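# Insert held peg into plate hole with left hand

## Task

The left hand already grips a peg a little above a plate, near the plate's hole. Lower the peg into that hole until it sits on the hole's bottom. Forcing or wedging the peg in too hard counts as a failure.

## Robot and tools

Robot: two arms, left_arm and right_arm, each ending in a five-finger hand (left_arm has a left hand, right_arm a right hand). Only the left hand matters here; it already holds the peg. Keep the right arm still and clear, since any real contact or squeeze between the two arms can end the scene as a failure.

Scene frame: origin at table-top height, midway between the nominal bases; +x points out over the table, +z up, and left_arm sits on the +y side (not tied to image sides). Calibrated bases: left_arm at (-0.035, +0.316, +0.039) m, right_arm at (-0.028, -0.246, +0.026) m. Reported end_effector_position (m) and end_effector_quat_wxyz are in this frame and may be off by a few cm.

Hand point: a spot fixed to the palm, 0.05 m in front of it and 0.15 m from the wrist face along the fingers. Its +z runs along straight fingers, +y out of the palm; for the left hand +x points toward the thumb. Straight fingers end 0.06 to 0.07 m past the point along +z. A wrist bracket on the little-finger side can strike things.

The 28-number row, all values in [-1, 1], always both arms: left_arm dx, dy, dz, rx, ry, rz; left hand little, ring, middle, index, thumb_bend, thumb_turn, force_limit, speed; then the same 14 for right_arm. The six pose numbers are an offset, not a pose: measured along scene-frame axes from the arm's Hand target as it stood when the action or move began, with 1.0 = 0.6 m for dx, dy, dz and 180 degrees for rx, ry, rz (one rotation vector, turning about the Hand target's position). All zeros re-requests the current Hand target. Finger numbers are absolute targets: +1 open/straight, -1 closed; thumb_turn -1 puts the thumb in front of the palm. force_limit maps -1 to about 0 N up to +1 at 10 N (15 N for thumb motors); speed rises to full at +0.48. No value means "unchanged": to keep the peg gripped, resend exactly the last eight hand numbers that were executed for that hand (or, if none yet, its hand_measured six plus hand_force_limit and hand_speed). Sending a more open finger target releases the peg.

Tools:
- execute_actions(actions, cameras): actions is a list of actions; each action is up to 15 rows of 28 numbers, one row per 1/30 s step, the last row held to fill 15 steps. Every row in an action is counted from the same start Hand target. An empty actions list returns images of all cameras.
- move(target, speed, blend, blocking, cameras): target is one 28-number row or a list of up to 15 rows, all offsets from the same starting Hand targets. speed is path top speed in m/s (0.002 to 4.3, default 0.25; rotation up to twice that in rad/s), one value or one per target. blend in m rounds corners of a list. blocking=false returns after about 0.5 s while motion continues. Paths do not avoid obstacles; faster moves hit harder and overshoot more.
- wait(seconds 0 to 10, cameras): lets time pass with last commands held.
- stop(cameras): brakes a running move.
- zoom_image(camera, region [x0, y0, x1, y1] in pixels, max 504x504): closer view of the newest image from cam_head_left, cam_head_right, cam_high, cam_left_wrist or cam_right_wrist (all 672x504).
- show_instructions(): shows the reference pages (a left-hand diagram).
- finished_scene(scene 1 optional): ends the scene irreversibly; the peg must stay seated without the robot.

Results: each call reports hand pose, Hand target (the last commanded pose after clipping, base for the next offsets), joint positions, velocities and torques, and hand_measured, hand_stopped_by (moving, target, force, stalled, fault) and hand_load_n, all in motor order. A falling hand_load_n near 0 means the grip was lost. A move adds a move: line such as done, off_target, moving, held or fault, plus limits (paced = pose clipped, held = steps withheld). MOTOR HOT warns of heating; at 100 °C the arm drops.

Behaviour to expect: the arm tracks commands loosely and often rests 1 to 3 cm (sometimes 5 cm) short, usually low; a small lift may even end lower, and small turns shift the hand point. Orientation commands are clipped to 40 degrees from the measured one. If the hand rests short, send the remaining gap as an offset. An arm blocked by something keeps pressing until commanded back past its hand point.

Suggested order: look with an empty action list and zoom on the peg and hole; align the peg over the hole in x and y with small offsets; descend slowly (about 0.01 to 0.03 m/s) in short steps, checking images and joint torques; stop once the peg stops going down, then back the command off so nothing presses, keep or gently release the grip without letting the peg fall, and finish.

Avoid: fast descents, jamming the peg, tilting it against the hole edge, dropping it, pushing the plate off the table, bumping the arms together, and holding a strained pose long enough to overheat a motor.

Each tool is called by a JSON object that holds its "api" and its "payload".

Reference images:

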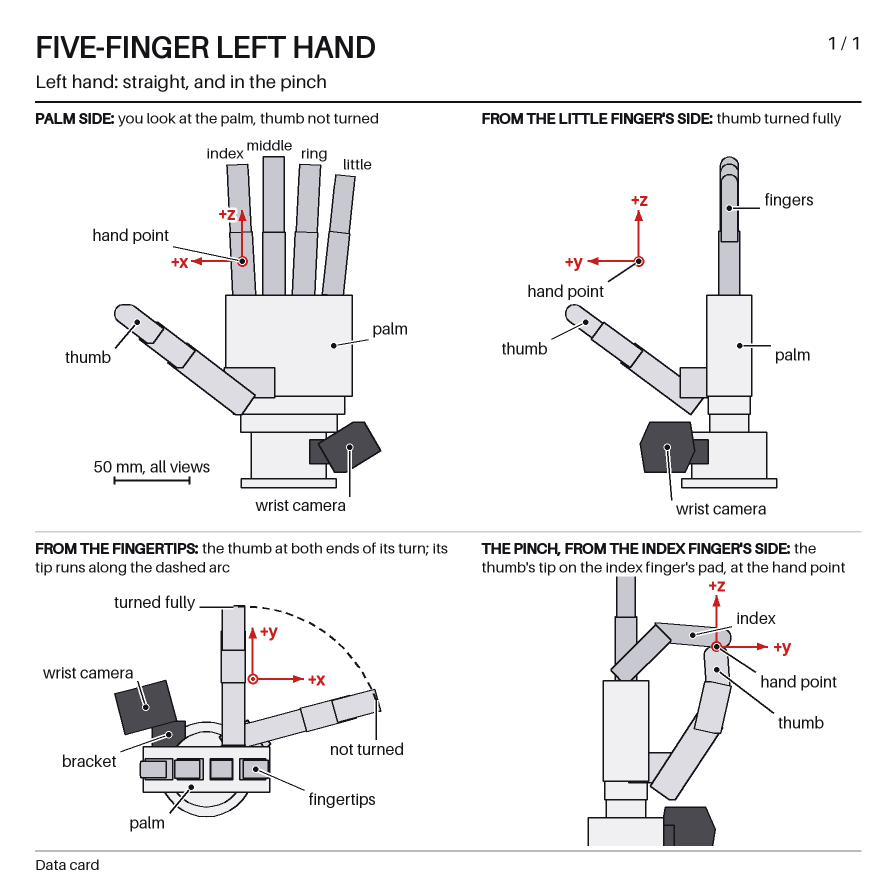

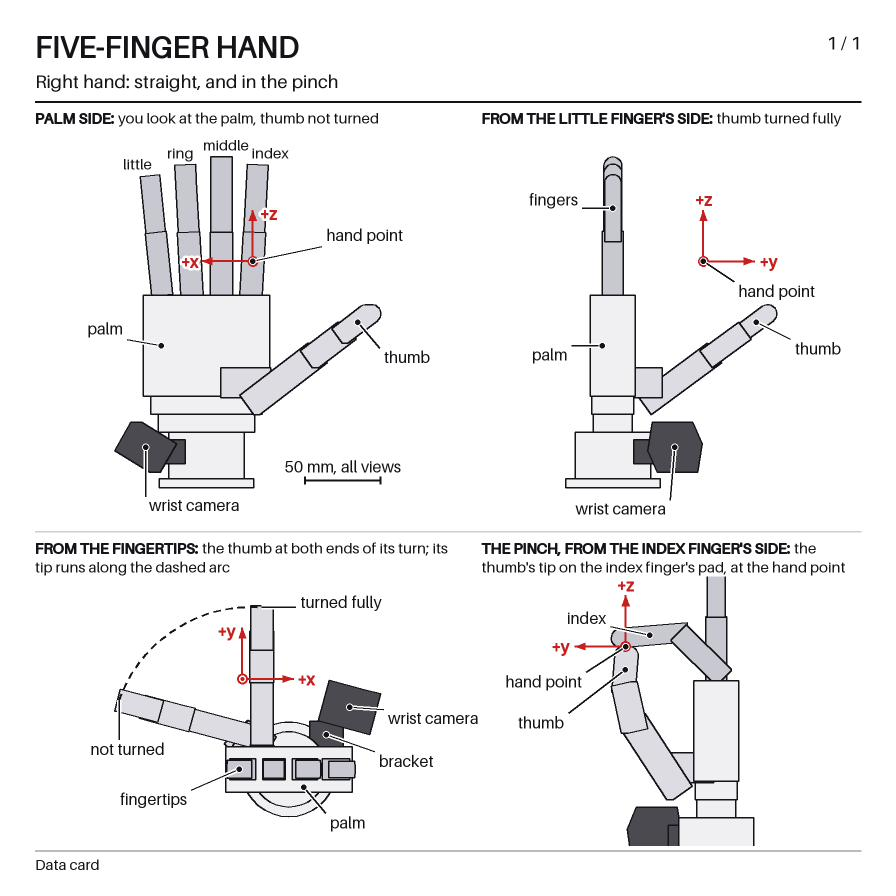

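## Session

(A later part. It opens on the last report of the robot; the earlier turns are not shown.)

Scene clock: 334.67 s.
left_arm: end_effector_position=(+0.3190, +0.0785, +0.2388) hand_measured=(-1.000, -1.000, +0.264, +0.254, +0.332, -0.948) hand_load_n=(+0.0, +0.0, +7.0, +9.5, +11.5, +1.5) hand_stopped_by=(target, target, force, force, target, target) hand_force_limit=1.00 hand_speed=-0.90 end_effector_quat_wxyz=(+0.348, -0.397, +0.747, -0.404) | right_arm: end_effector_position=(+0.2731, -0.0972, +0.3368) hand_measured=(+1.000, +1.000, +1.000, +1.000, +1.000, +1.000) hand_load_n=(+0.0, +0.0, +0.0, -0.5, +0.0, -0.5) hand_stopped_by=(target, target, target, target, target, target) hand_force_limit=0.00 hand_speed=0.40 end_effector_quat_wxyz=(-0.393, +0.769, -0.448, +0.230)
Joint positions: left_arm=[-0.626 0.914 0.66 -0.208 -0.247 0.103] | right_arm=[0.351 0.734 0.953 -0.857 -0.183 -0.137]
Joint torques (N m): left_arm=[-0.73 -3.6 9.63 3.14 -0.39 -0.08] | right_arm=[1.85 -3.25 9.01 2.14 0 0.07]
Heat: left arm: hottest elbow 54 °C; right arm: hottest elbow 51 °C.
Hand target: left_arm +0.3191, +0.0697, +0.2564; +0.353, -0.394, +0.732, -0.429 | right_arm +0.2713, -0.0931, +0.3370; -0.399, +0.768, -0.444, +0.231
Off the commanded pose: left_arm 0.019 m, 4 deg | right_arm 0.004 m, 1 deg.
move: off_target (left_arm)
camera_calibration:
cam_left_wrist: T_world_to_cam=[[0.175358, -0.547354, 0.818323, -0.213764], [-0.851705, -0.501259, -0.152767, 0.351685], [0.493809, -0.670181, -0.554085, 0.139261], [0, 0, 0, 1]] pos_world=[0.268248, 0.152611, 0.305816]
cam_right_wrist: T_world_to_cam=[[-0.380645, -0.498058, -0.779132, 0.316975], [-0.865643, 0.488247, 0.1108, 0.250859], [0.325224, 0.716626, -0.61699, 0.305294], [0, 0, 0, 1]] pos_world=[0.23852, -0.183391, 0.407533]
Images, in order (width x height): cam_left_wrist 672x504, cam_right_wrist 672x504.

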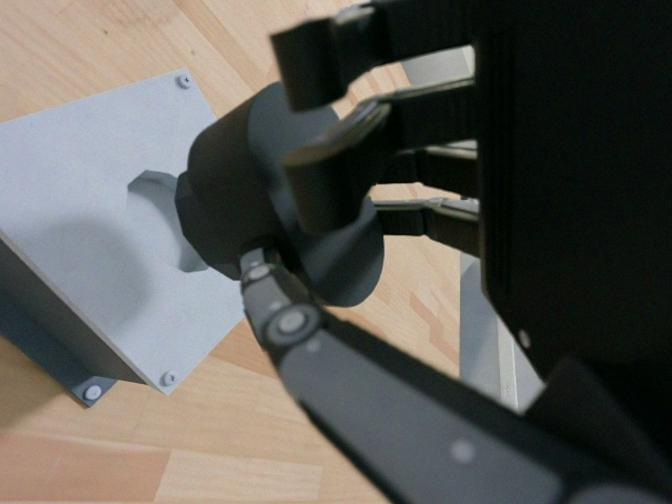

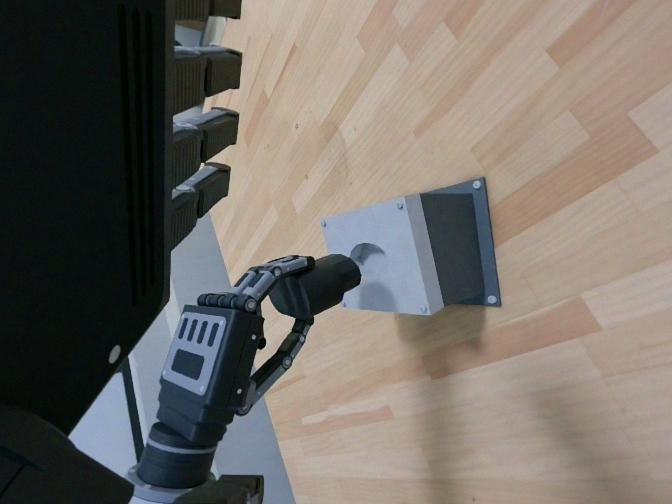

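{"api": "move", "payload": {"target": [0.017,0.0072,-0.0475,-0.0113,0.006,0.0164,-1,-1,0.264,0.254,0.326,-0.948,1.0,-0.9,0,0,0,0,0,0,1,1,1,1,1,1,0,0.4], "speed": 0.05, "cameras": ["cam_right_wrist", "cam_left_wrist"]}}

{"api": "zoom_image", "payload": {"camera": "cam_right_wrist", "region": [290, 220, 410, 310]}}

{"api": "zoom_image", "payload": {"camera": "cam_left_wrist", "region": [100, 130, 250, 300]}}

Scene clock: 371.70 s.
left_arm: end_effector_position=(+0.3217, +0.0755, +0.2194) hand_measured=(-1.000, -1.000, +0.264, +0.254, +0.332, -0.948) hand_load_n=(+0.0, +0.0, +7.0, +9.5, +12.0, +1.5) hand_stopped_by=(target, target, force, force, target, target) hand_force_limit=1.00 hand_speed=-0.90 end_effector_quat_wxyz=(+0.345, -0.415, +0.732, -0.416) | right_arm: end_effector_position=(+0.2731, -0.0972, +0.3368) hand_measured=(+1.000, +1.000, +1.000, +1.000, +1.000, +1.000) hand_load_n=(+0.0, +0.0, +0.0, +0.0, +0.0, -0.5) hand_stopped_by=(target, target, target, target, target, target) hand_force_limit=0.00 hand_speed=0.40 end_effector_quat_wxyz=(-0.393, +0.769, -0.448, +0.230)
Joint positions: left_arm=[-0.626 0.938 0.607 -0.114 -0.257 0.056] | right_arm=[0.351 0.734 0.953 -0.857 -0.183 -0.137]
Joint torques (N m): left_arm=[1.03 -1.96 9.51 3.21 -0.39 -0.09] | right_arm=[2.14 -2.73 8.98 1.89 0.02 0.06]
Heat: left arm: hottest elbow 50 °C; right arm: hottest elbow 49 °C.
Hand target: left_arm +0.3293, +0.0740, +0.2278; +0.350, -0.423, +0.717, -0.429 | right_arm +0.2713, -0.0931, +0.3370; -0.399, +0.768, -0.444, +0.231
Off the commanded pose: left_arm 0.012 m, 3 deg | right_arm 0.004 m, 1 deg.
move: off_target (left_arm)
camera_calibration:
cam_left_wrist: T_world_to_cam=[[0.189904, -0.503675, 0.842762, -0.213306], [-0.836529, -0.53236, -0.129665, 0.341832], [0.513961, -0.680371, -0.522436, 0.112496], [0, 0, 0, 1]] pos_world=[0.268641, 0.15108, 0.282862]
cam_right_wrist: T_world_to_cam=[[-0.380645, -0.498058, -0.779132, 0.316975], [-0.865643, 0.488247, 0.1108, 0.250859], [0.325224, 0.716626, -0.61699, 0.305294], [0, 0, 0, 1]] pos_world=[0.23852, -0.183391, 0.407533]
Images, in order (width x height): cam_left_wrist 672x504, cam_right_wrist 672x504.

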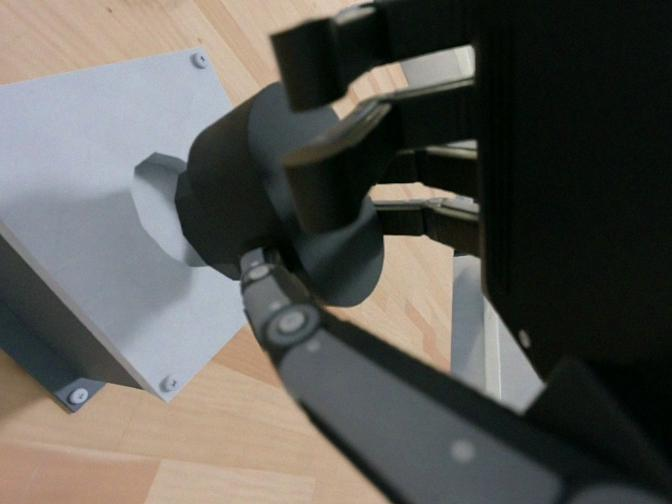

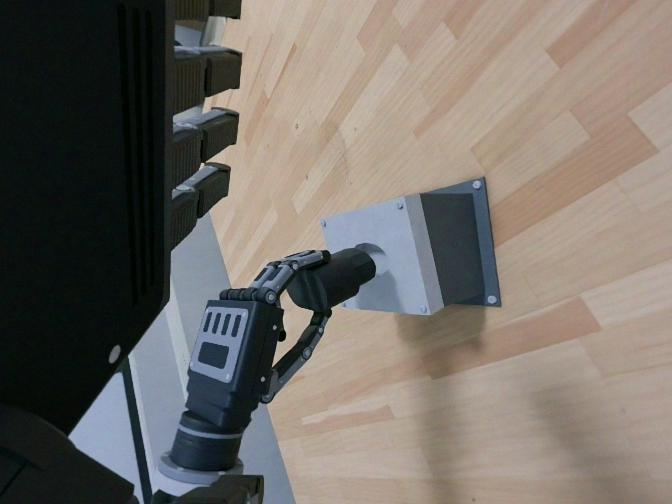

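Scaled by 4.200 from the camera's 672x504 image, which has a finer 960x720 frame.

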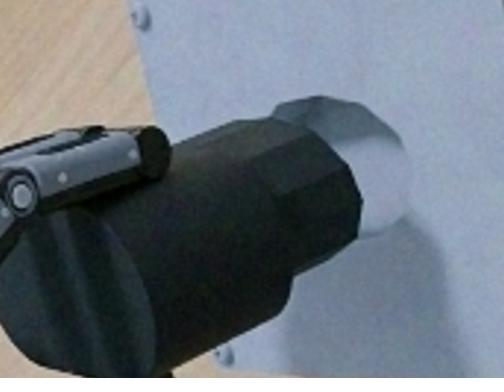

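Scaled by 2.965 from the camera's 672x504 image, which has a finer 960x720 frame.

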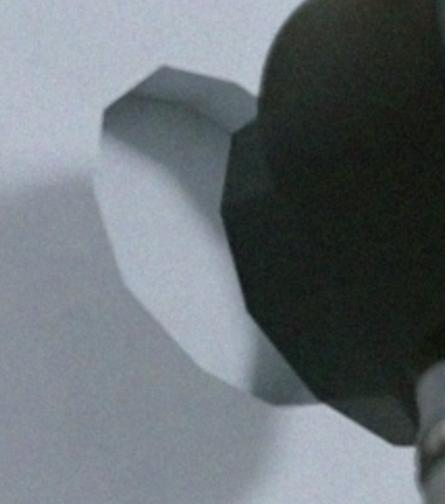

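{"api": "zoom_image", "payload": {"camera": "cam_right_wrist", "region": [335, 235, 395, 300]}}

Scaled by 7.754 from the camera's 672x504 image, which has a finer 960x720 frame.

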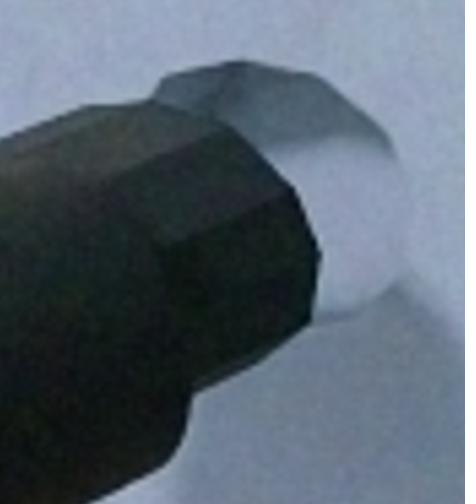

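{"api": "move", "payload": {"target": [0.0073,0.0217,0,0,0,0.0083,-1,-1,0.264,0.254,0.326,-0.948,1.0,-0.9,0,0,0,0,0,0,1,1,1,1,1,1,0,0.4], "speed": 0.03, "cameras": ["cam_right_wrist", "cam_left_wrist"]}}

{"api": "zoom_image", "payload": {"camera": "cam_right_wrist", "region": [335, 235, 395, 300]}}

{"api": "zoom_image", "payload": {"camera": "cam_left_wrist", "region": [100, 130, 250, 300]}}

Scene clock: 401.33 s.
left_arm: end_effector_position=(+0.3258, +0.0852, +0.2156) hand_measured=(-1.000, -1.000, +0.264, +0.254, +0.332, -0.948) hand_load_n=(+0.0, +0.0, +7.0, +9.5, +11.5, +1.5) hand_stopped_by=(target, target, force, force, target, target) hand_force_limit=1.00 hand_speed=-0.90 end_effector_quat_wxyz=(+0.349, -0.425, +0.728, -0.409) | right_arm: end_effector_position=(+0.2731, -0.0972, +0.3368) hand_measured=(+1.000, +1.000, +1.000, +1.000, +1.000, +1.000) hand_load_n=(+0.0, +0.0, +0.0, +0.0, +0.0, +0.0) hand_stopped_by=(target, target, target, target, target, target) hand_force_limit=0.00 hand_speed=0.40 end_effector_quat_wxyz=(-0.393, +0.769, -0.448, +0.230)
Joint positions: left_arm=[-0.602 0.938 0.601 -0.114 -0.257 0.055] | right_arm=[0.351 0.734 0.953 -0.857 -0.183 -0.137]
Joint torques (N m): left_arm=[1.85 -2.84 9.44 2.96 -0.19 -0.07] | right_arm=[2.14 -2.55 9.02 1.99 0.03 0.04]
Heat: left arm: hottest elbow 49 °C; right arm: hottest elbow 49 °C.
Hand target: left_arm +0.3336, +0.0870, +0.2277; +0.356, -0.433, +0.711, -0.424 | right_arm +0.2713, -0.0931, +0.3370; -0.399, +0.768, -0.444, +0.231
Off the commanded pose: left_arm 0.015 m, 3 deg | right_arm 0.004 m, 1 deg.
move: off_target (left_arm)
camera_calibration:
cam_left_wrist: T_world_to_cam=[[0.206531, -0.501833, 0.839946, -0.211078], [-0.8241, -0.551988, -0.127156, 0.347057], [0.527451, -0.665937, -0.527563, 0.110531], [0, 0, 0, 1]] pos_world=[0.271304, 0.159252, 0.279737]
cam_right_wrist: T_world_to_cam=[[-0.380645, -0.498058, -0.779132, 0.316975], [-0.865643, 0.488247, 0.1108, 0.250859], [0.325224, 0.716626, -0.61699, 0.305294], [0, 0, 0, 1]] pos_world=[0.23852, -0.183391, 0.407533]
Images, in order (width x height): cam_left_wrist 672x504, cam_right_wrist 672x504.

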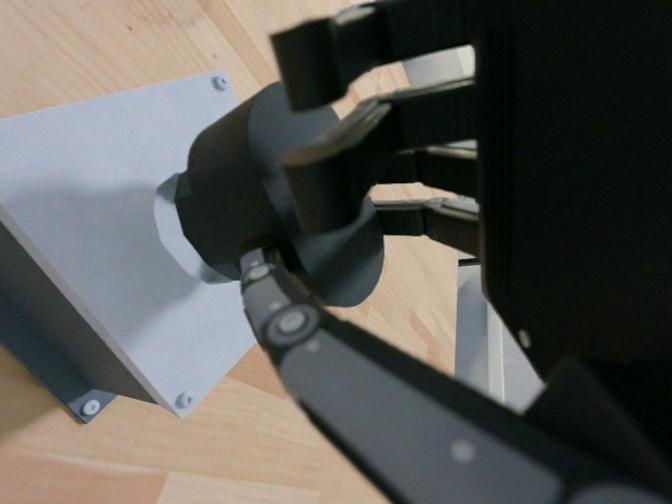

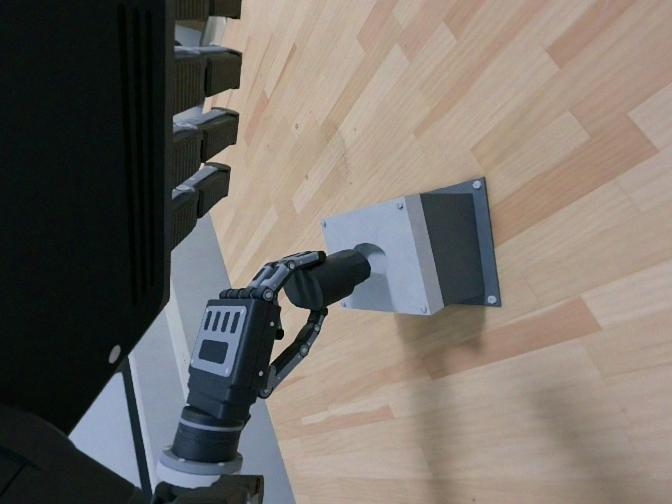

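Scaled by 7.754 from the camera's 672x504 image, which has a finer 960x720 frame.

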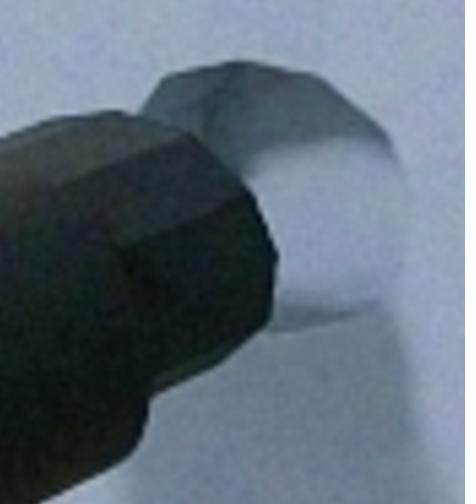

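Scaled by 2.965 from the camera's 672x504 image, which has a finer 960x720 frame.

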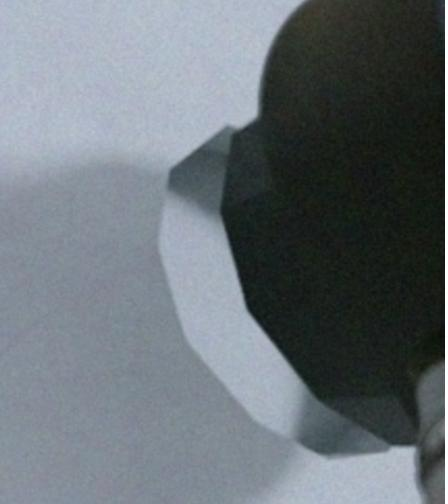

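{"api": "move", "payload": {"target": [0.0045,-0.011,-0.03,0,0,0,-1,-1,0.264,0.254,0.326,-0.948,1.0,-0.9,0,0,0,0,0,0,1,1,1,1,1,1,0,0.4], "speed": 0.03, "cameras": ["cam_right_wrist", "cam_left_wrist"]}}

{"api": "zoom_image", "payload": {"camera": "cam_right_wrist", "region": [335, 235, 395, 300]}}

{"api": "zoom_image", "payload": {"camera": "cam_left_wrist", "region": [100, 130, 250, 300]}}

Scene clock: 425.70 s.
left_arm: end_effector_position=(+0.3301, +0.0835, +0.2022) hand_measured=(-1.000, -1.000, +0.264, +0.254, +0.332, -0.948) hand_load_n=(+0.0, +0.0, +7.0, +10.0, +11.5, +1.5) hand_stopped_by=(target, target, force, force, target, target) hand_force_limit=1.00 hand_speed=-0.90 end_effector_quat_wxyz=(+0.352, -0.427, +0.725, -0.411) | right_arm: end_effector_position=(+0.2731, -0.0972, +0.3368) hand_measured=(+1.000, +1.000, +1.000, +1.000, +1.000, +1.000) hand_load_n=(+0.0, +0.0, +0.0, +0.0, +0.0, +0.0) hand_stopped_by=(target, target, target, target, target, target) hand_force_limit=0.00 hand_speed=0.40 end_effector_quat_wxyz=(-0.393, +0.769, -0.448, +0.230)
Joint positions: left_arm=[-0.602 0.97 0.576 -0.049 -0.263 0.052] | right_arm=[0.351 0.734 0.953 -0.857 -0.183 -0.137]
Joint torques (N m): left_arm=[0.73 -2.02 9.24 3.15 -0.39 -0.11] | right_arm=[2.43 -2.55 8.85 1.87 0.06 0.06]
Heat: left arm: hottest elbow 50 °C; right arm: hottest elbow 49 °C.
Hand target: left_arm +0.3363, +0.0804, +0.2097; +0.356, -0.433, +0.711, -0.425 | right_arm +0.2713, -0.0931, +0.3370; -0.399, +0.768, -0.444, +0.231
Off the commanded pose: left_arm 0.010 m, 2 deg | right_arm 0.004 m, 1 deg.
move: done
camera_calibration:
cam_left_wrist: T_world_to_cam=[[0.204588, -0.496518, 0.843572, -0.202032], [-0.819232, -0.55852, -0.130054, 0.347478], [0.535726, -0.664474, -0.52103, 0.0958666], [0, 0, 0, 1]] pos_world=[0.27464, 0.157462, 0.265569]
cam_right_wrist: T_world_to_cam=[[-0.380645, -0.498058, -0.779132, 0.316975], [-0.865643, 0.488247, 0.1108, 0.250859], [0.325224, 0.716626, -0.61699, 0.305294], [0, 0, 0, 1]] pos_world=[0.23852, -0.183391, 0.407533]
Images, in order (width x height): cam_left_wrist 672x504, cam_right_wrist 672x504.

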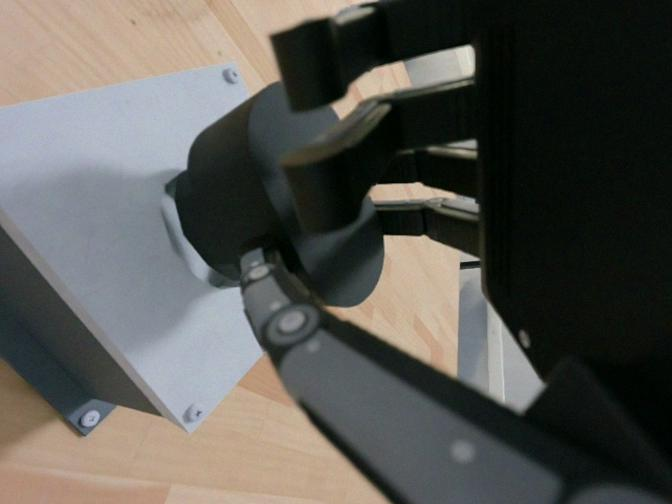

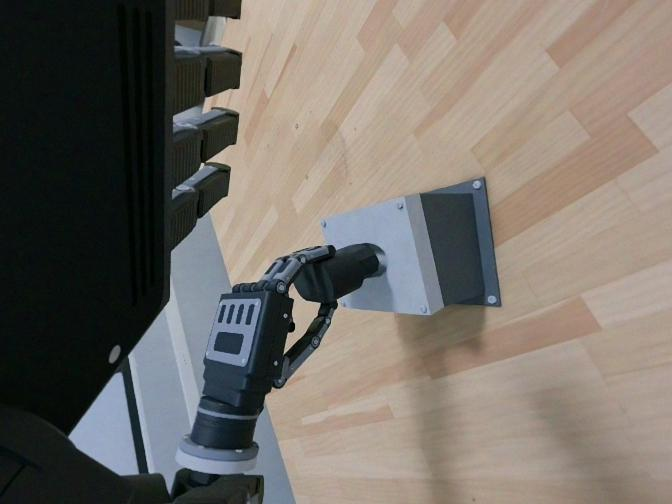

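Scaled by 7.754 from the camera's 672x504 image, which has a finer 960x720 frame.

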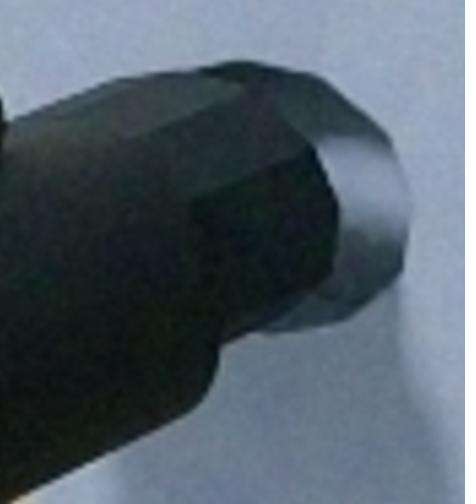

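Scaled by 2.965 from the camera's 672x504 image, which has a finer 960x720 frame.

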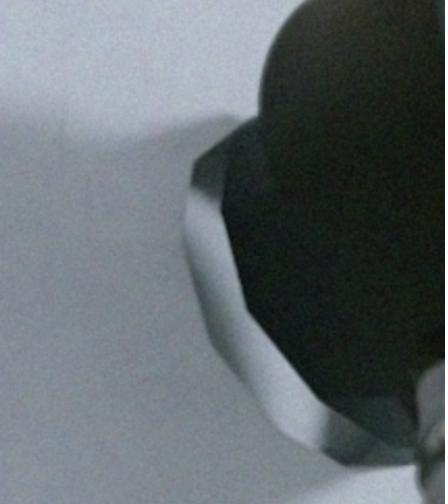

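{"api": "move", "payload": {"target": [-0.0023,-0.006,-0.0135,0,0,0,-1,-1,0.264,0.254,0.326,-0.948,1.0,-0.9,0,0,0,0,0,0,1,1,1,1,1,1,0,0.4], "speed": 0.02, "cameras": ["cam_right_wrist", "cam_left_wrist"]}}

{"api": "zoom_image", "payload": {"camera": "cam_right_wrist", "region": [335, 235, 395, 300]}}

{"api": "zoom_image", "payload": {"camera": "cam_left_wrist", "region": [140, 150, 250, 300]}}

Scene clock: 443.00 s.
left_arm: end_effector_position=(+0.3321, +0.0844, +0.1955) hand_measured=(-1.000, -1.000, +0.264, +0.254, +0.332, -0.948) hand_load_n=(+0.0, +0.0, +7.5, +9.5, +12.0, +1.5) hand_stopped_by=(target, target, force, force, target, target) hand_force_limit=1.00 hand_speed=-0.90 end_effector_quat_wxyz=(+0.355, -0.431, +0.721, -0.410) | right_arm: end_effector_position=(+0.2731, -0.0972, +0.3368) hand_measured=(+1.000, +1.000, +1.000, +1.000, +1.000, +1.000) hand_load_n=(+0.0, +0.0, +0.0, +0.0, -0.5, +0.0) hand_stopped_by=(target, target, target, target, target, target) hand_force_limit=0.00 hand_speed=0.40 end_effector_quat_wxyz=(-0.393, +0.769, -0.448, +0.230)
Joint positions: left_arm=[-0.602 0.985 0.563 -0.021 -0.275 0.047] | right_arm=[0.351 0.734 0.953 -0.857 -0.183 -0.137]
Joint torques (N m): left_arm=[-0.26 -1.96 9.03 3.19 -0.39 -0.1] | right_arm=[2.49 -2.96 8.94 1.94 0.05 0.03]
Heat: left arm: hottest elbow 48 °C; right arm: hottest elbow 49 °C.
Hand target: left_arm +0.3350, +0.0768, +0.2017; +0.356, -0.433, +0.711, -0.425 | right_arm +0.2713, -0.0931, +0.3370; -0.399, +0.768, -0.444, +0.231
Off the commanded pose: left_arm 0.010 m, 2 deg | right_arm 0.004 m, 1 deg.
move: done
camera_calibration:
cam_left_wrist: T_world_to_cam=[[0.209126, -0.492586, 0.844764, -0.198477], [-0.811622, -0.569297, -0.131038, 0.347342], [0.545469, -0.658225, -0.518848, 0.0876908], [0, 0, 0, 1]] pos_world=[0.275585, 0.157694, 0.258679]
cam_right_wrist: T_world_to_cam=[[-0.380645, -0.498058, -0.779132, 0.316975], [-0.865643, 0.488247, 0.1108, 0.250859], [0.325224, 0.716626, -0.61699, 0.305294], [0, 0, 0, 1]] pos_world=[0.23852, -0.183391, 0.407533]
Images, in order (width x height): cam_left_wrist 672x504, cam_right_wrist 672x504.

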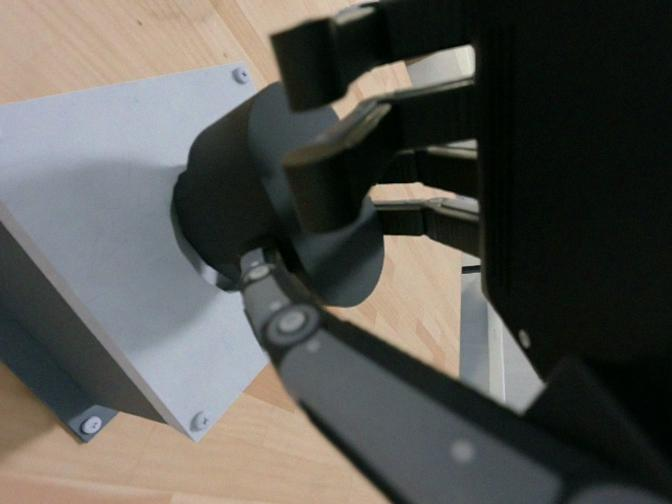

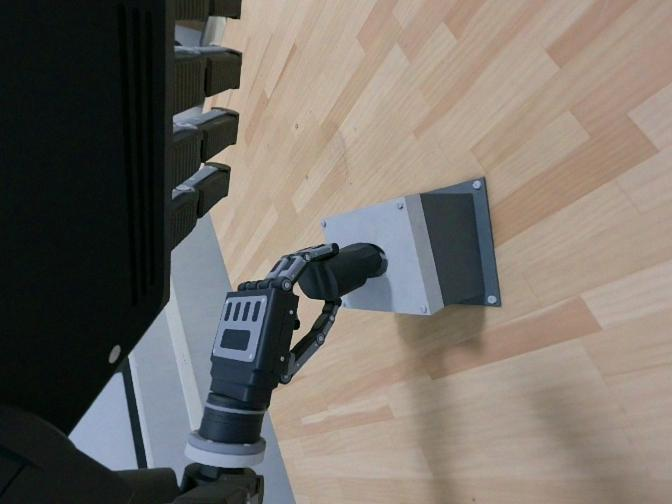

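Scaled by 7.754 from the camera's 672x504 image, which has a finer 960x720 frame.

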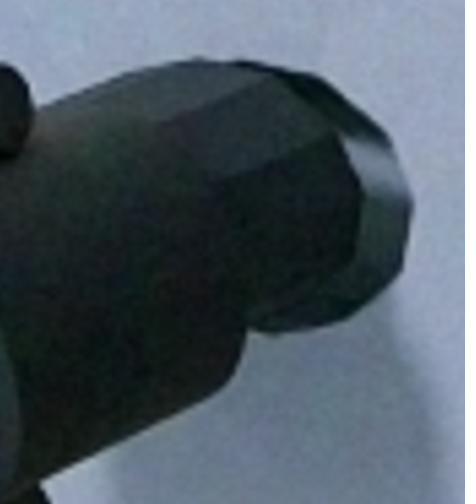

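Scaled by 3.360 from the camera's 672x504 image, which has a finer 960x720 frame.

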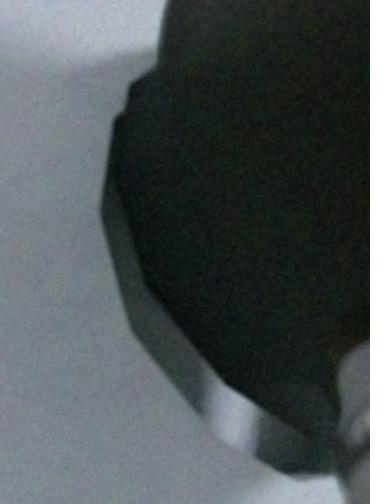

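{"api": "move", "payload": {"target": [-0.0058,-0.009,0.0,0,0,0,-1,-1,0.264,0.254,0.326,-0.948,1.0,-0.9,0,0,0,0,0,0,1,1,1,1,1,1,0,0.4], "speed": 0.02, "cameras": ["cam_right_wrist", "cam_left_wrist"]}}

Scene clock: 450.43 s.
left_arm: end_effector_position=(+0.3302, +0.0812, +0.1954) hand_measured=(-1.000, -1.000, +0.264, +0.254, +0.332, -0.948) hand_load_n=(+0.0, +0.0, +7.0, +9.5, +11.5, +1.5) hand_stopped_by=(target, target, force, force, target, target) hand_force_limit=1.00 hand_speed=-0.90 end_effector_quat_wxyz=(+0.356, -0.433, +0.720, -0.409) | right_arm: end_effector_position=(+0.2731, -0.0972, +0.3368) hand_measured=(+1.000, +1.000, +1.000, +1.000, +1.000, +1.000) hand_load_n=(+0.0, +0.0, +0.0, +0.0, +0.0, +0.0) hand_stopped_by=(target, target, target, target, target, target) hand_force_limit=0.00 hand_speed=0.40 end_effector_quat_wxyz=(-0.393, +0.769, -0.448, +0.230)
Joint positions: left_arm=[-0.619 0.986 0.563 -0.021 -0.295 0.037] | right_arm=[0.351 0.734 0.953 -0.857 -0.183 -0.137]
Joint torques (N m): left_arm=[-0.62 -1.9 9.14 3.06 -0.41 -0.09] | right_arm=[1.96 -2.67 8.94 2.13 0.04 0.08]
Heat: left arm: hottest elbow 48 °C; right arm: hottest elbow 49 °C.
Hand target: left_arm +0.3316, +0.0715, +0.2018; +0.356, -0.433, +0.711, -0.425 | right_arm +0.2713, -0.0931, +0.3370; -0.399, +0.768, -0.444, +0.231
Off the commanded pose: left_arm 0.012 m, 2 deg | right_arm 0.004 m, 1 deg.
move: off_target (left_arm)
camera_calibration:
cam_left_wrist: T_world_to_cam=[[0.21058, -0.491169, 0.845227, -0.200182], [-0.80816, -0.57394, -0.132177, 0.343453], [0.550031, -0.655245, -0.517803, 0.0845661], [0, 0, 0, 1]] pos_world=[0.273205, 0.15421, 0.258385]
cam_right_wrist: T_world_to_cam=[[-0.380645, -0.498058, -0.779132, 0.316975], [-0.865643, 0.488247, 0.1108, 0.250859], [0.325224, 0.716626, -0.61699, 0.305294], [0, 0, 0, 1]] pos_world=[0.23852, -0.183391, 0.407533]
Images, in order (width x height): cam_left_wrist 672x504, cam_right_wrist 672x504.

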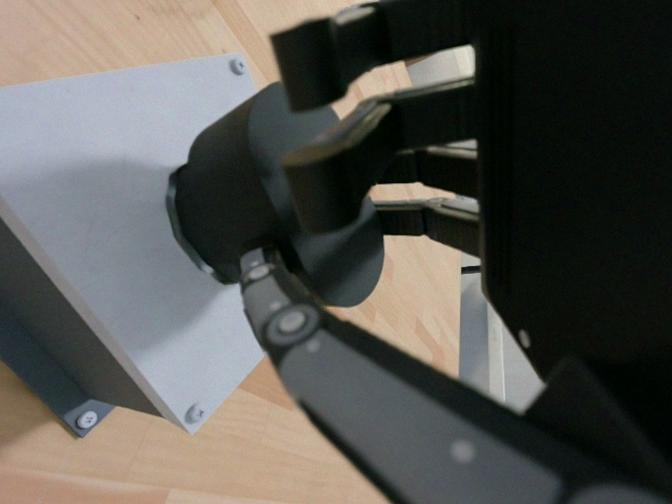

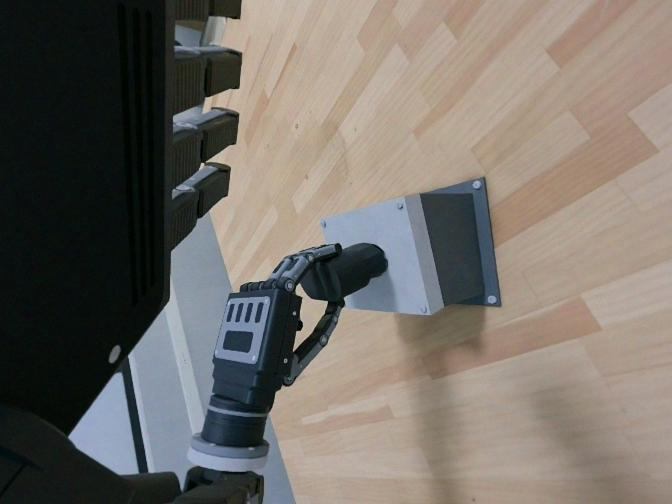

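{"api": "zoom_image", "payload": {"camera": "cam_right_wrist", "region": [335, 235, 395, 300]}}

{"api": "zoom_image", "payload": {"camera": "cam_left_wrist", "region": [150, 150, 250, 300]}}

Scaled by 7.754 from the camera's 672x504 image, which has a finer 960x720 frame.

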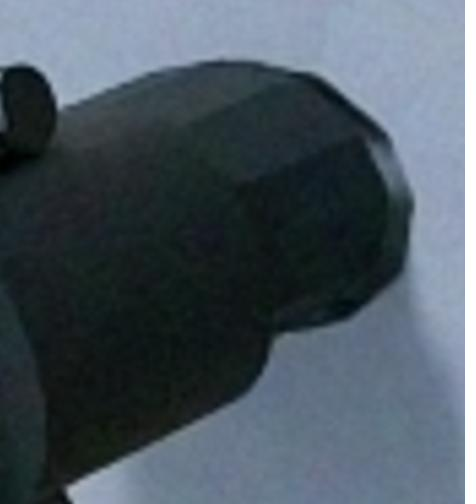

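Scaled by 3.360 from the camera's 672x504 image, which has a finer 960x720 frame.

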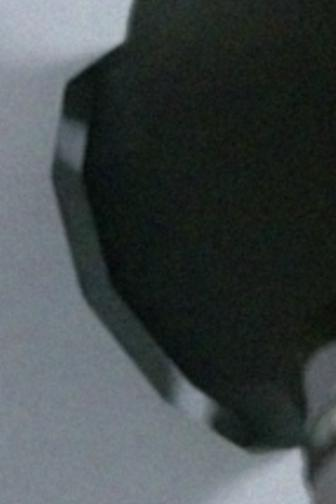

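{"api": "move", "payload": {"target": [-0.002,0.002,-0.0135,0,0,-0.0075,-1,-1,0.264,0.254,0.326,-0.948,1.0,-0.9,0,0,0,0,0,0,1,1,1,1,1,1,0,0.4], "speed": 0.02, "cameras": ["cam_right_wrist", "cam_left_wrist"]}}

{"api": "zoom_image", "payload": {"camera": "cam_right_wrist", "region": [335, 235, 395, 300]}}

{"api": "zoom_image", "payload": {"camera": "cam_left_wrist", "region": [150, 150, 250, 300]}}

Scene clock: 469.90 s.
left_arm: end_effector_position=(+0.3280, +0.0793, +0.1904) hand_measured=(-1.000, -1.000, +0.264, +0.254, +0.332, -0.948) hand_load_n=(+0.0, +0.0, +6.5, +9.0, +11.0, +1.0) hand_stopped_by=(target, target, force, force, target, target) hand_force_limit=1.00 hand_speed=-0.90 end_effector_quat_wxyz=(+0.352, -0.430, +0.720, -0.415) | right_arm: end_effector_position=(+0.2731, -0.0972, +0.3368) hand_measured=(+1.000, +1.000, +1.000, +1.000, +1.000, +1.000) hand_load_n=(+0.0, +0.0, +0.0, +0.0, +0.0, +0.0) hand_stopped_by=(target, target, target, target, target, target) hand_force_limit=0.00 hand_speed=0.40 end_effector_quat_wxyz=(-0.393, +0.769, -0.448, +0.230)
Joint positions: left_arm=[-0.619 0.989 0.547 0.005 -0.281 0.037] | right_arm=[0.351 0.734 0.953 -0.857 -0.183 -0.137]
Joint torques (N m): left_arm=[0.21 -1.67 8.72 3.3 0.26 0.03] | right_arm=[1.96 -2.67 8.87 1.96 0.01 0.03]
Heat: left arm: hottest elbow 47 °C; right arm: hottest elbow 49 °C.
Hand target: left_arm +0.3303, +0.0728, +0.1933; +0.351, -0.425, +0.716, -0.428 | right_arm +0.2713, -0.0931, +0.3370; -0.399, +0.768, -0.444, +0.231
Off the commanded pose: left_arm 0.008 m, 2 deg | right_arm 0.004 m, 1 deg.
move: done
camera_calibration:
cam_left_wrist: T_world_to_cam=[[0.202767, -0.485939, 0.850146, -0.195202], [-0.815347, -0.56459, -0.128249, 0.340735], [0.542305, -0.66716, -0.510689, 0.0841379], [0, 0, 0, 1]] pos_world=[0.27177, 0.153653, 0.252618]
cam_right_wrist: T_world_to_cam=[[-0.380645, -0.498058, -0.779132, 0.316975], [-0.865643, 0.488247, 0.1108, 0.250859], [0.325224, 0.716626, -0.61699, 0.305294], [0, 0, 0, 1]] pos_world=[0.23852, -0.183391, 0.407533]
Images, in order (width x height): cam_left_wrist 672x504, cam_right_wrist 672x504.

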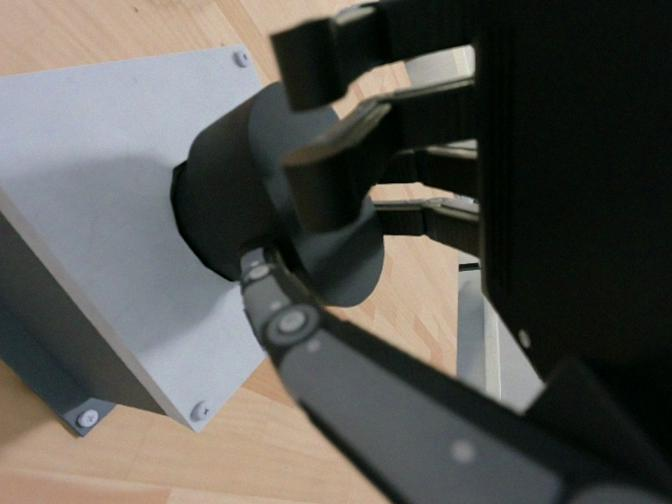

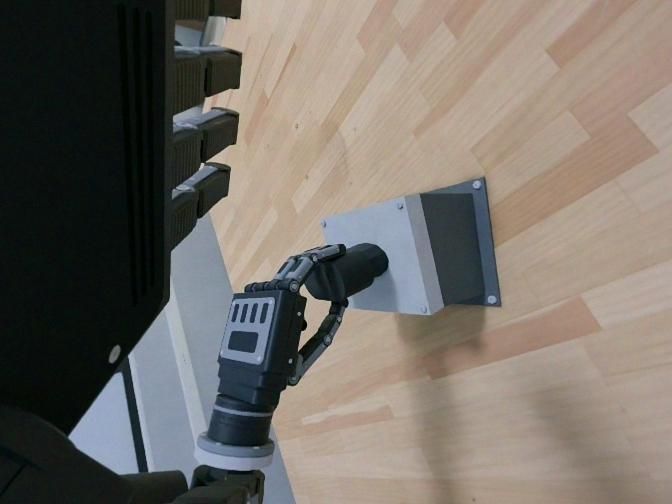

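Scaled by 7.754 from the camera's 672x504 image, which has a finer 960x720 frame.

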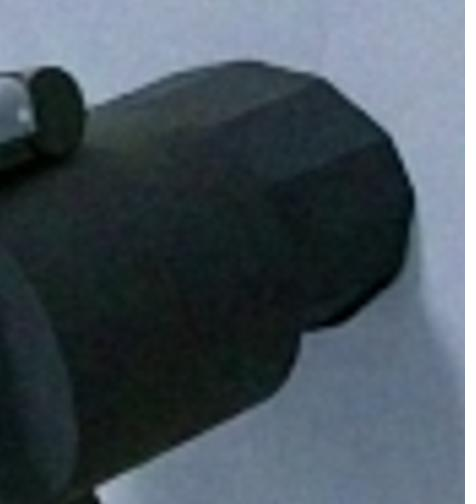

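Scaled by 3.360 from the camera's 672x504 image, which has a finer 960x720 frame.

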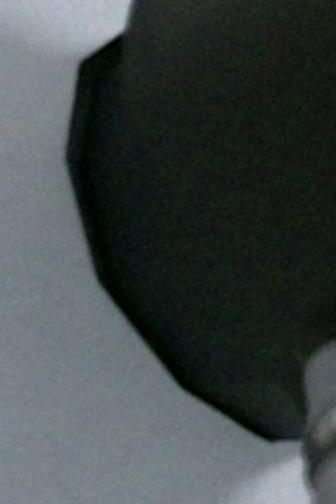

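{"api": "move", "payload": {"target": [0.002,0.006,0.0,0,0,0,-1,-1,0.264,0.254,0.326,-0.948,1.0,-0.9,0,0,0,0,0,0,1,1,1,1,1,1,0,0.4], "speed": 0.02, "cameras": ["cam_left_wrist", "cam_right_wrist"]}}

{"api": "zoom_image", "payload": {"camera": "cam_right_wrist", "region": [335, 235, 395, 300]}}

{"api": "zoom_image", "payload": {"camera": "cam_left_wrist", "region": [150, 150, 250, 300]}}

Scene clock: 488.97 s.
left_arm: end_effector_position=(+0.3280, +0.0791, +0.1903) hand_measured=(-1.000, -1.000, +0.264, +0.254, +0.332, -0.948) hand_load_n=(+0.0, +0.0, +6.0, +9.5, +10.5, +2.0) hand_stopped_by=(target, target, force, force, target, target) hand_force_limit=1.00 hand_speed=-0.90 end_effector_quat_wxyz=(+0.352, -0.428, +0.721, -0.416) | right_arm: end_effector_position=(+0.2731, -0.0972, +0.3368) hand_measured=(+1.000, +1.000, +1.000, +1.000, +1.000, +1.000) hand_load_n=(+0.0, +0.0, +0.0, +0.0, +0.0, -0.5) hand_stopped_by=(target, target, target, target, target, target) hand_force_limit=0.00 hand_speed=0.40 end_effector_quat_wxyz=(-0.393, +0.769, -0.448, +0.230)
Joint positions: left_arm=[-0.617 0.989 0.547 0.006 -0.276 0.04] | right_arm=[0.351 0.734 0.953 -0.857 -0.183 -0.137]
Joint torques (N m): left_arm=[1.08 -2.14 8.51 3.23 0.49 0.07] | right_arm=[1.85 -2.78 9.06 1.94 0.01 0.05]
Heat: left arm: hottest elbow 46 °C; right arm: hottest elbow 49 °C.
Hand target: left_arm +0.3315, +0.0763, +0.1934; +0.351, -0.424, +0.716, -0.429 | right_arm +0.2713, -0.0931, +0.3370; -0.399, +0.768, -0.444, +0.231
Off the commanded pose: left_arm 0.005 m, 2 deg | right_arm 0.004 m, 1 deg.
move: done
camera_calibration:
cam_left_wrist: T_world_to_cam=[[0.200881, -0.487069, 0.849948, -0.194527], [-0.81767, -0.561198, -0.128347, 0.341099], [0.539503, -0.669194, -0.510995, 0.0851268], [0, 0, 0, 1]] pos_world=[0.272057, 0.153642, 0.252616]
cam_right_wrist: T_world_to_cam=[[-0.380645, -0.498058, -0.779132, 0.316975], [-0.865643, 0.488247, 0.1108, 0.250859], [0.325224, 0.716626, -0.61699, 0.305294], [0, 0, 0, 1]] pos_world=[0.23852, -0.183391, 0.407533]
Images, in order (width x height): cam_left_wrist 672x504, cam_right_wrist 672x504.

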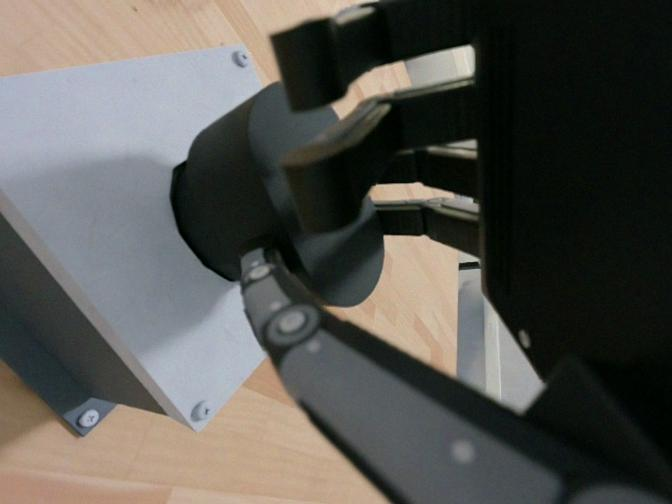

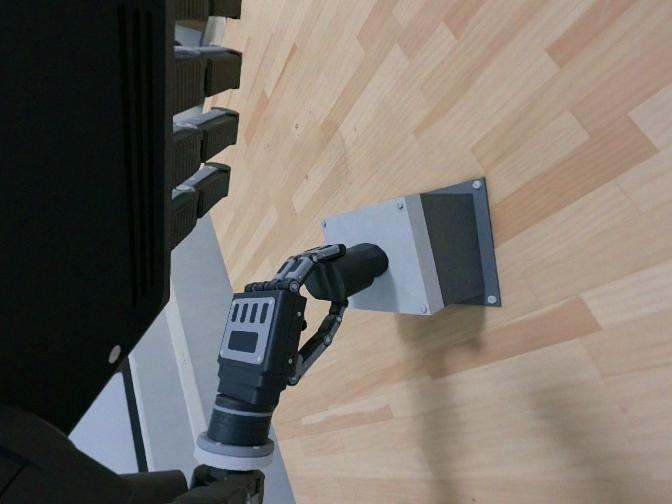

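Scaled by 7.754 from the camera's 672x504 image, which has a finer 960x720 frame.

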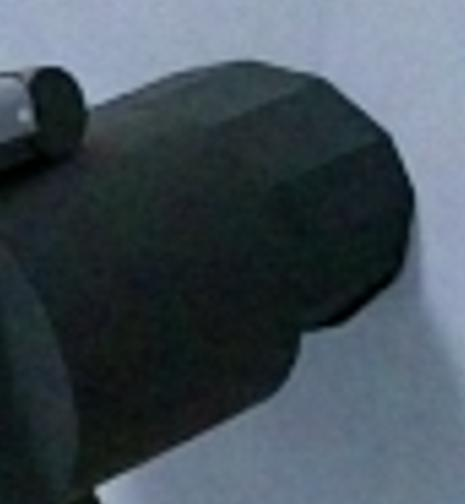

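Scaled by 3.360 from the camera's 672x504 image, which has a finer 960x720 frame.

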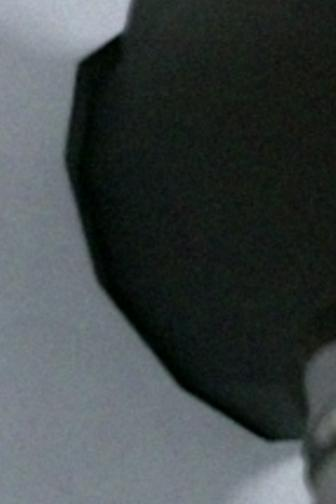

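{"api": "move", "payload": {"target": [0.0,0.002,-0.006,0,0,0,-1,-1,0.264,0.254,0.326,-0.948,1.0,-0.9,0,0,0,0,0,0,1,1,1,1,1,1,0,0.4], "speed": 0.02, "cameras": ["cam_left_wrist", "cam_right_wrist"]}}

{"api": "zoom_image", "payload": {"camera": "cam_right_wrist", "region": [335, 235, 395, 300]}}

{"api": "zoom_image", "payload": {"camera": "cam_left_wrist", "region": [150, 150, 250, 300]}}

Scene clock: 492.50 s.
left_arm: end_effector_position=(+0.3282, +0.0782, +0.1903) hand_measured=(-1.000, -1.000, +0.264, +0.254, +0.332, -0.948) hand_load_n=(+0.0, +0.0, +4.5, +9.0, +10.0, +0.5) hand_stopped_by=(target, target, force, force, target, target) hand_force_limit=1.00 hand_speed=-0.90 end_effector_quat_wxyz=(+0.352, -0.425, +0.720, -0.421) | right_arm: end_effector_position=(+0.2731, -0.0972, +0.3368) hand_measured=(+1.000, +1.000, +1.000, +1.000, +1.000, +1.000) hand_load_n=(+0.0, +0.0, -0.5, +0.0, +0.0, -0.5) hand_stopped_by=(target, target, target, target, target, target) hand_force_limit=0.00 hand_speed=0.40 end_effector_quat_wxyz=(-0.393, +0.769, -0.448, +0.230)
Joint positions: left_arm=[-0.616 0.989 0.54 0.024 -0.269 0.042] | right_arm=[0.351 0.734 0.953 -0.857 -0.183 -0.137]
Joint torques (N m): left_arm=[1.26 -1.61 8.44 2.99 0.38 0.05] | right_arm=[1.67 -2.67 8.99 1.94 0.01 0.03]
Heat: left arm: hottest elbow 46 °C; right arm: hottest elbow 49 °C.
Hand target: left_arm +0.3314, +0.0774, +0.1898; +0.351, -0.424, +0.716, -0.429 | right_arm +0.2713, -0.0931, +0.3370; -0.399, +0.768, -0.444, +0.231
Off the commanded pose: left_arm 0.003 m, 1 deg | right_arm 0.004 m, 1 deg.
move: done
camera_calibration:
cam_left_wrist: T_world_to_cam=[[0.191253, -0.482697, 0.854649, -0.193097], [-0.819839, -0.557334, -0.131314, 0.341755], [0.53971, -0.675561, -0.502326, 0.0831141], [0, 0, 0, 1]] pos_world=[0.272257, 0.153413, 0.251658]
cam_right_wrist: T_world_to_cam=[[-0.380645, -0.498058, -0.779132, 0.316975], [-0.865643, 0.488247, 0.1108, 0.250859], [0.325224, 0.716626, -0.61699, 0.305294], [0, 0, 0, 1]] pos_world=[0.23852, -0.183391, 0.407533]
Images, in order (width x height): cam_left_wrist 672x504, cam_right_wrist 672x504.

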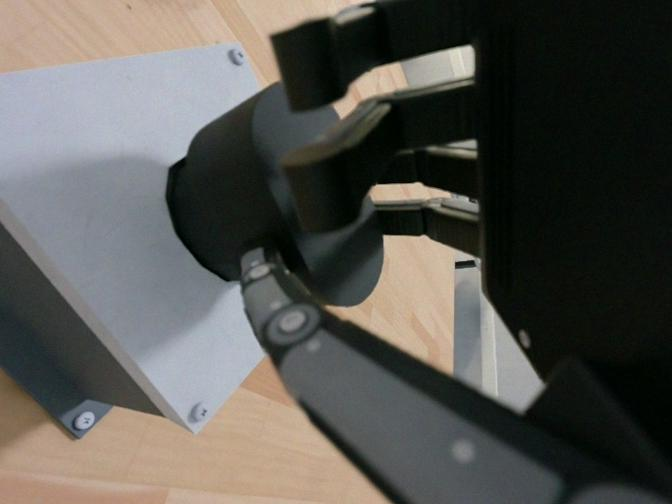

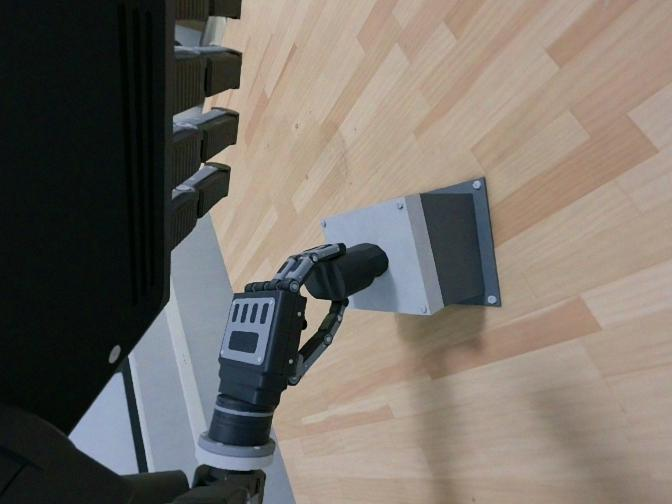

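Scaled by 7.754 from the camera's 672x504 image, which has a finer 960x720 frame.

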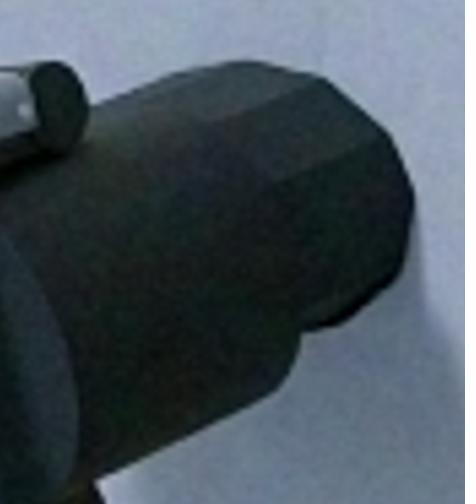

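Scaled by 3.360 from the camera's 672x504 image, which has a finer 960x720 frame.

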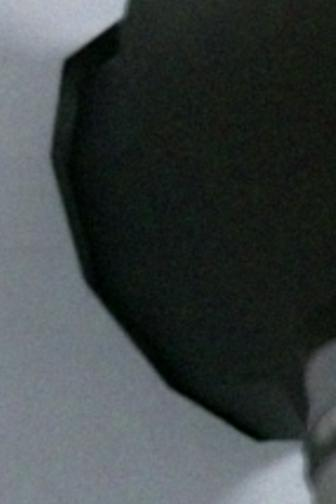

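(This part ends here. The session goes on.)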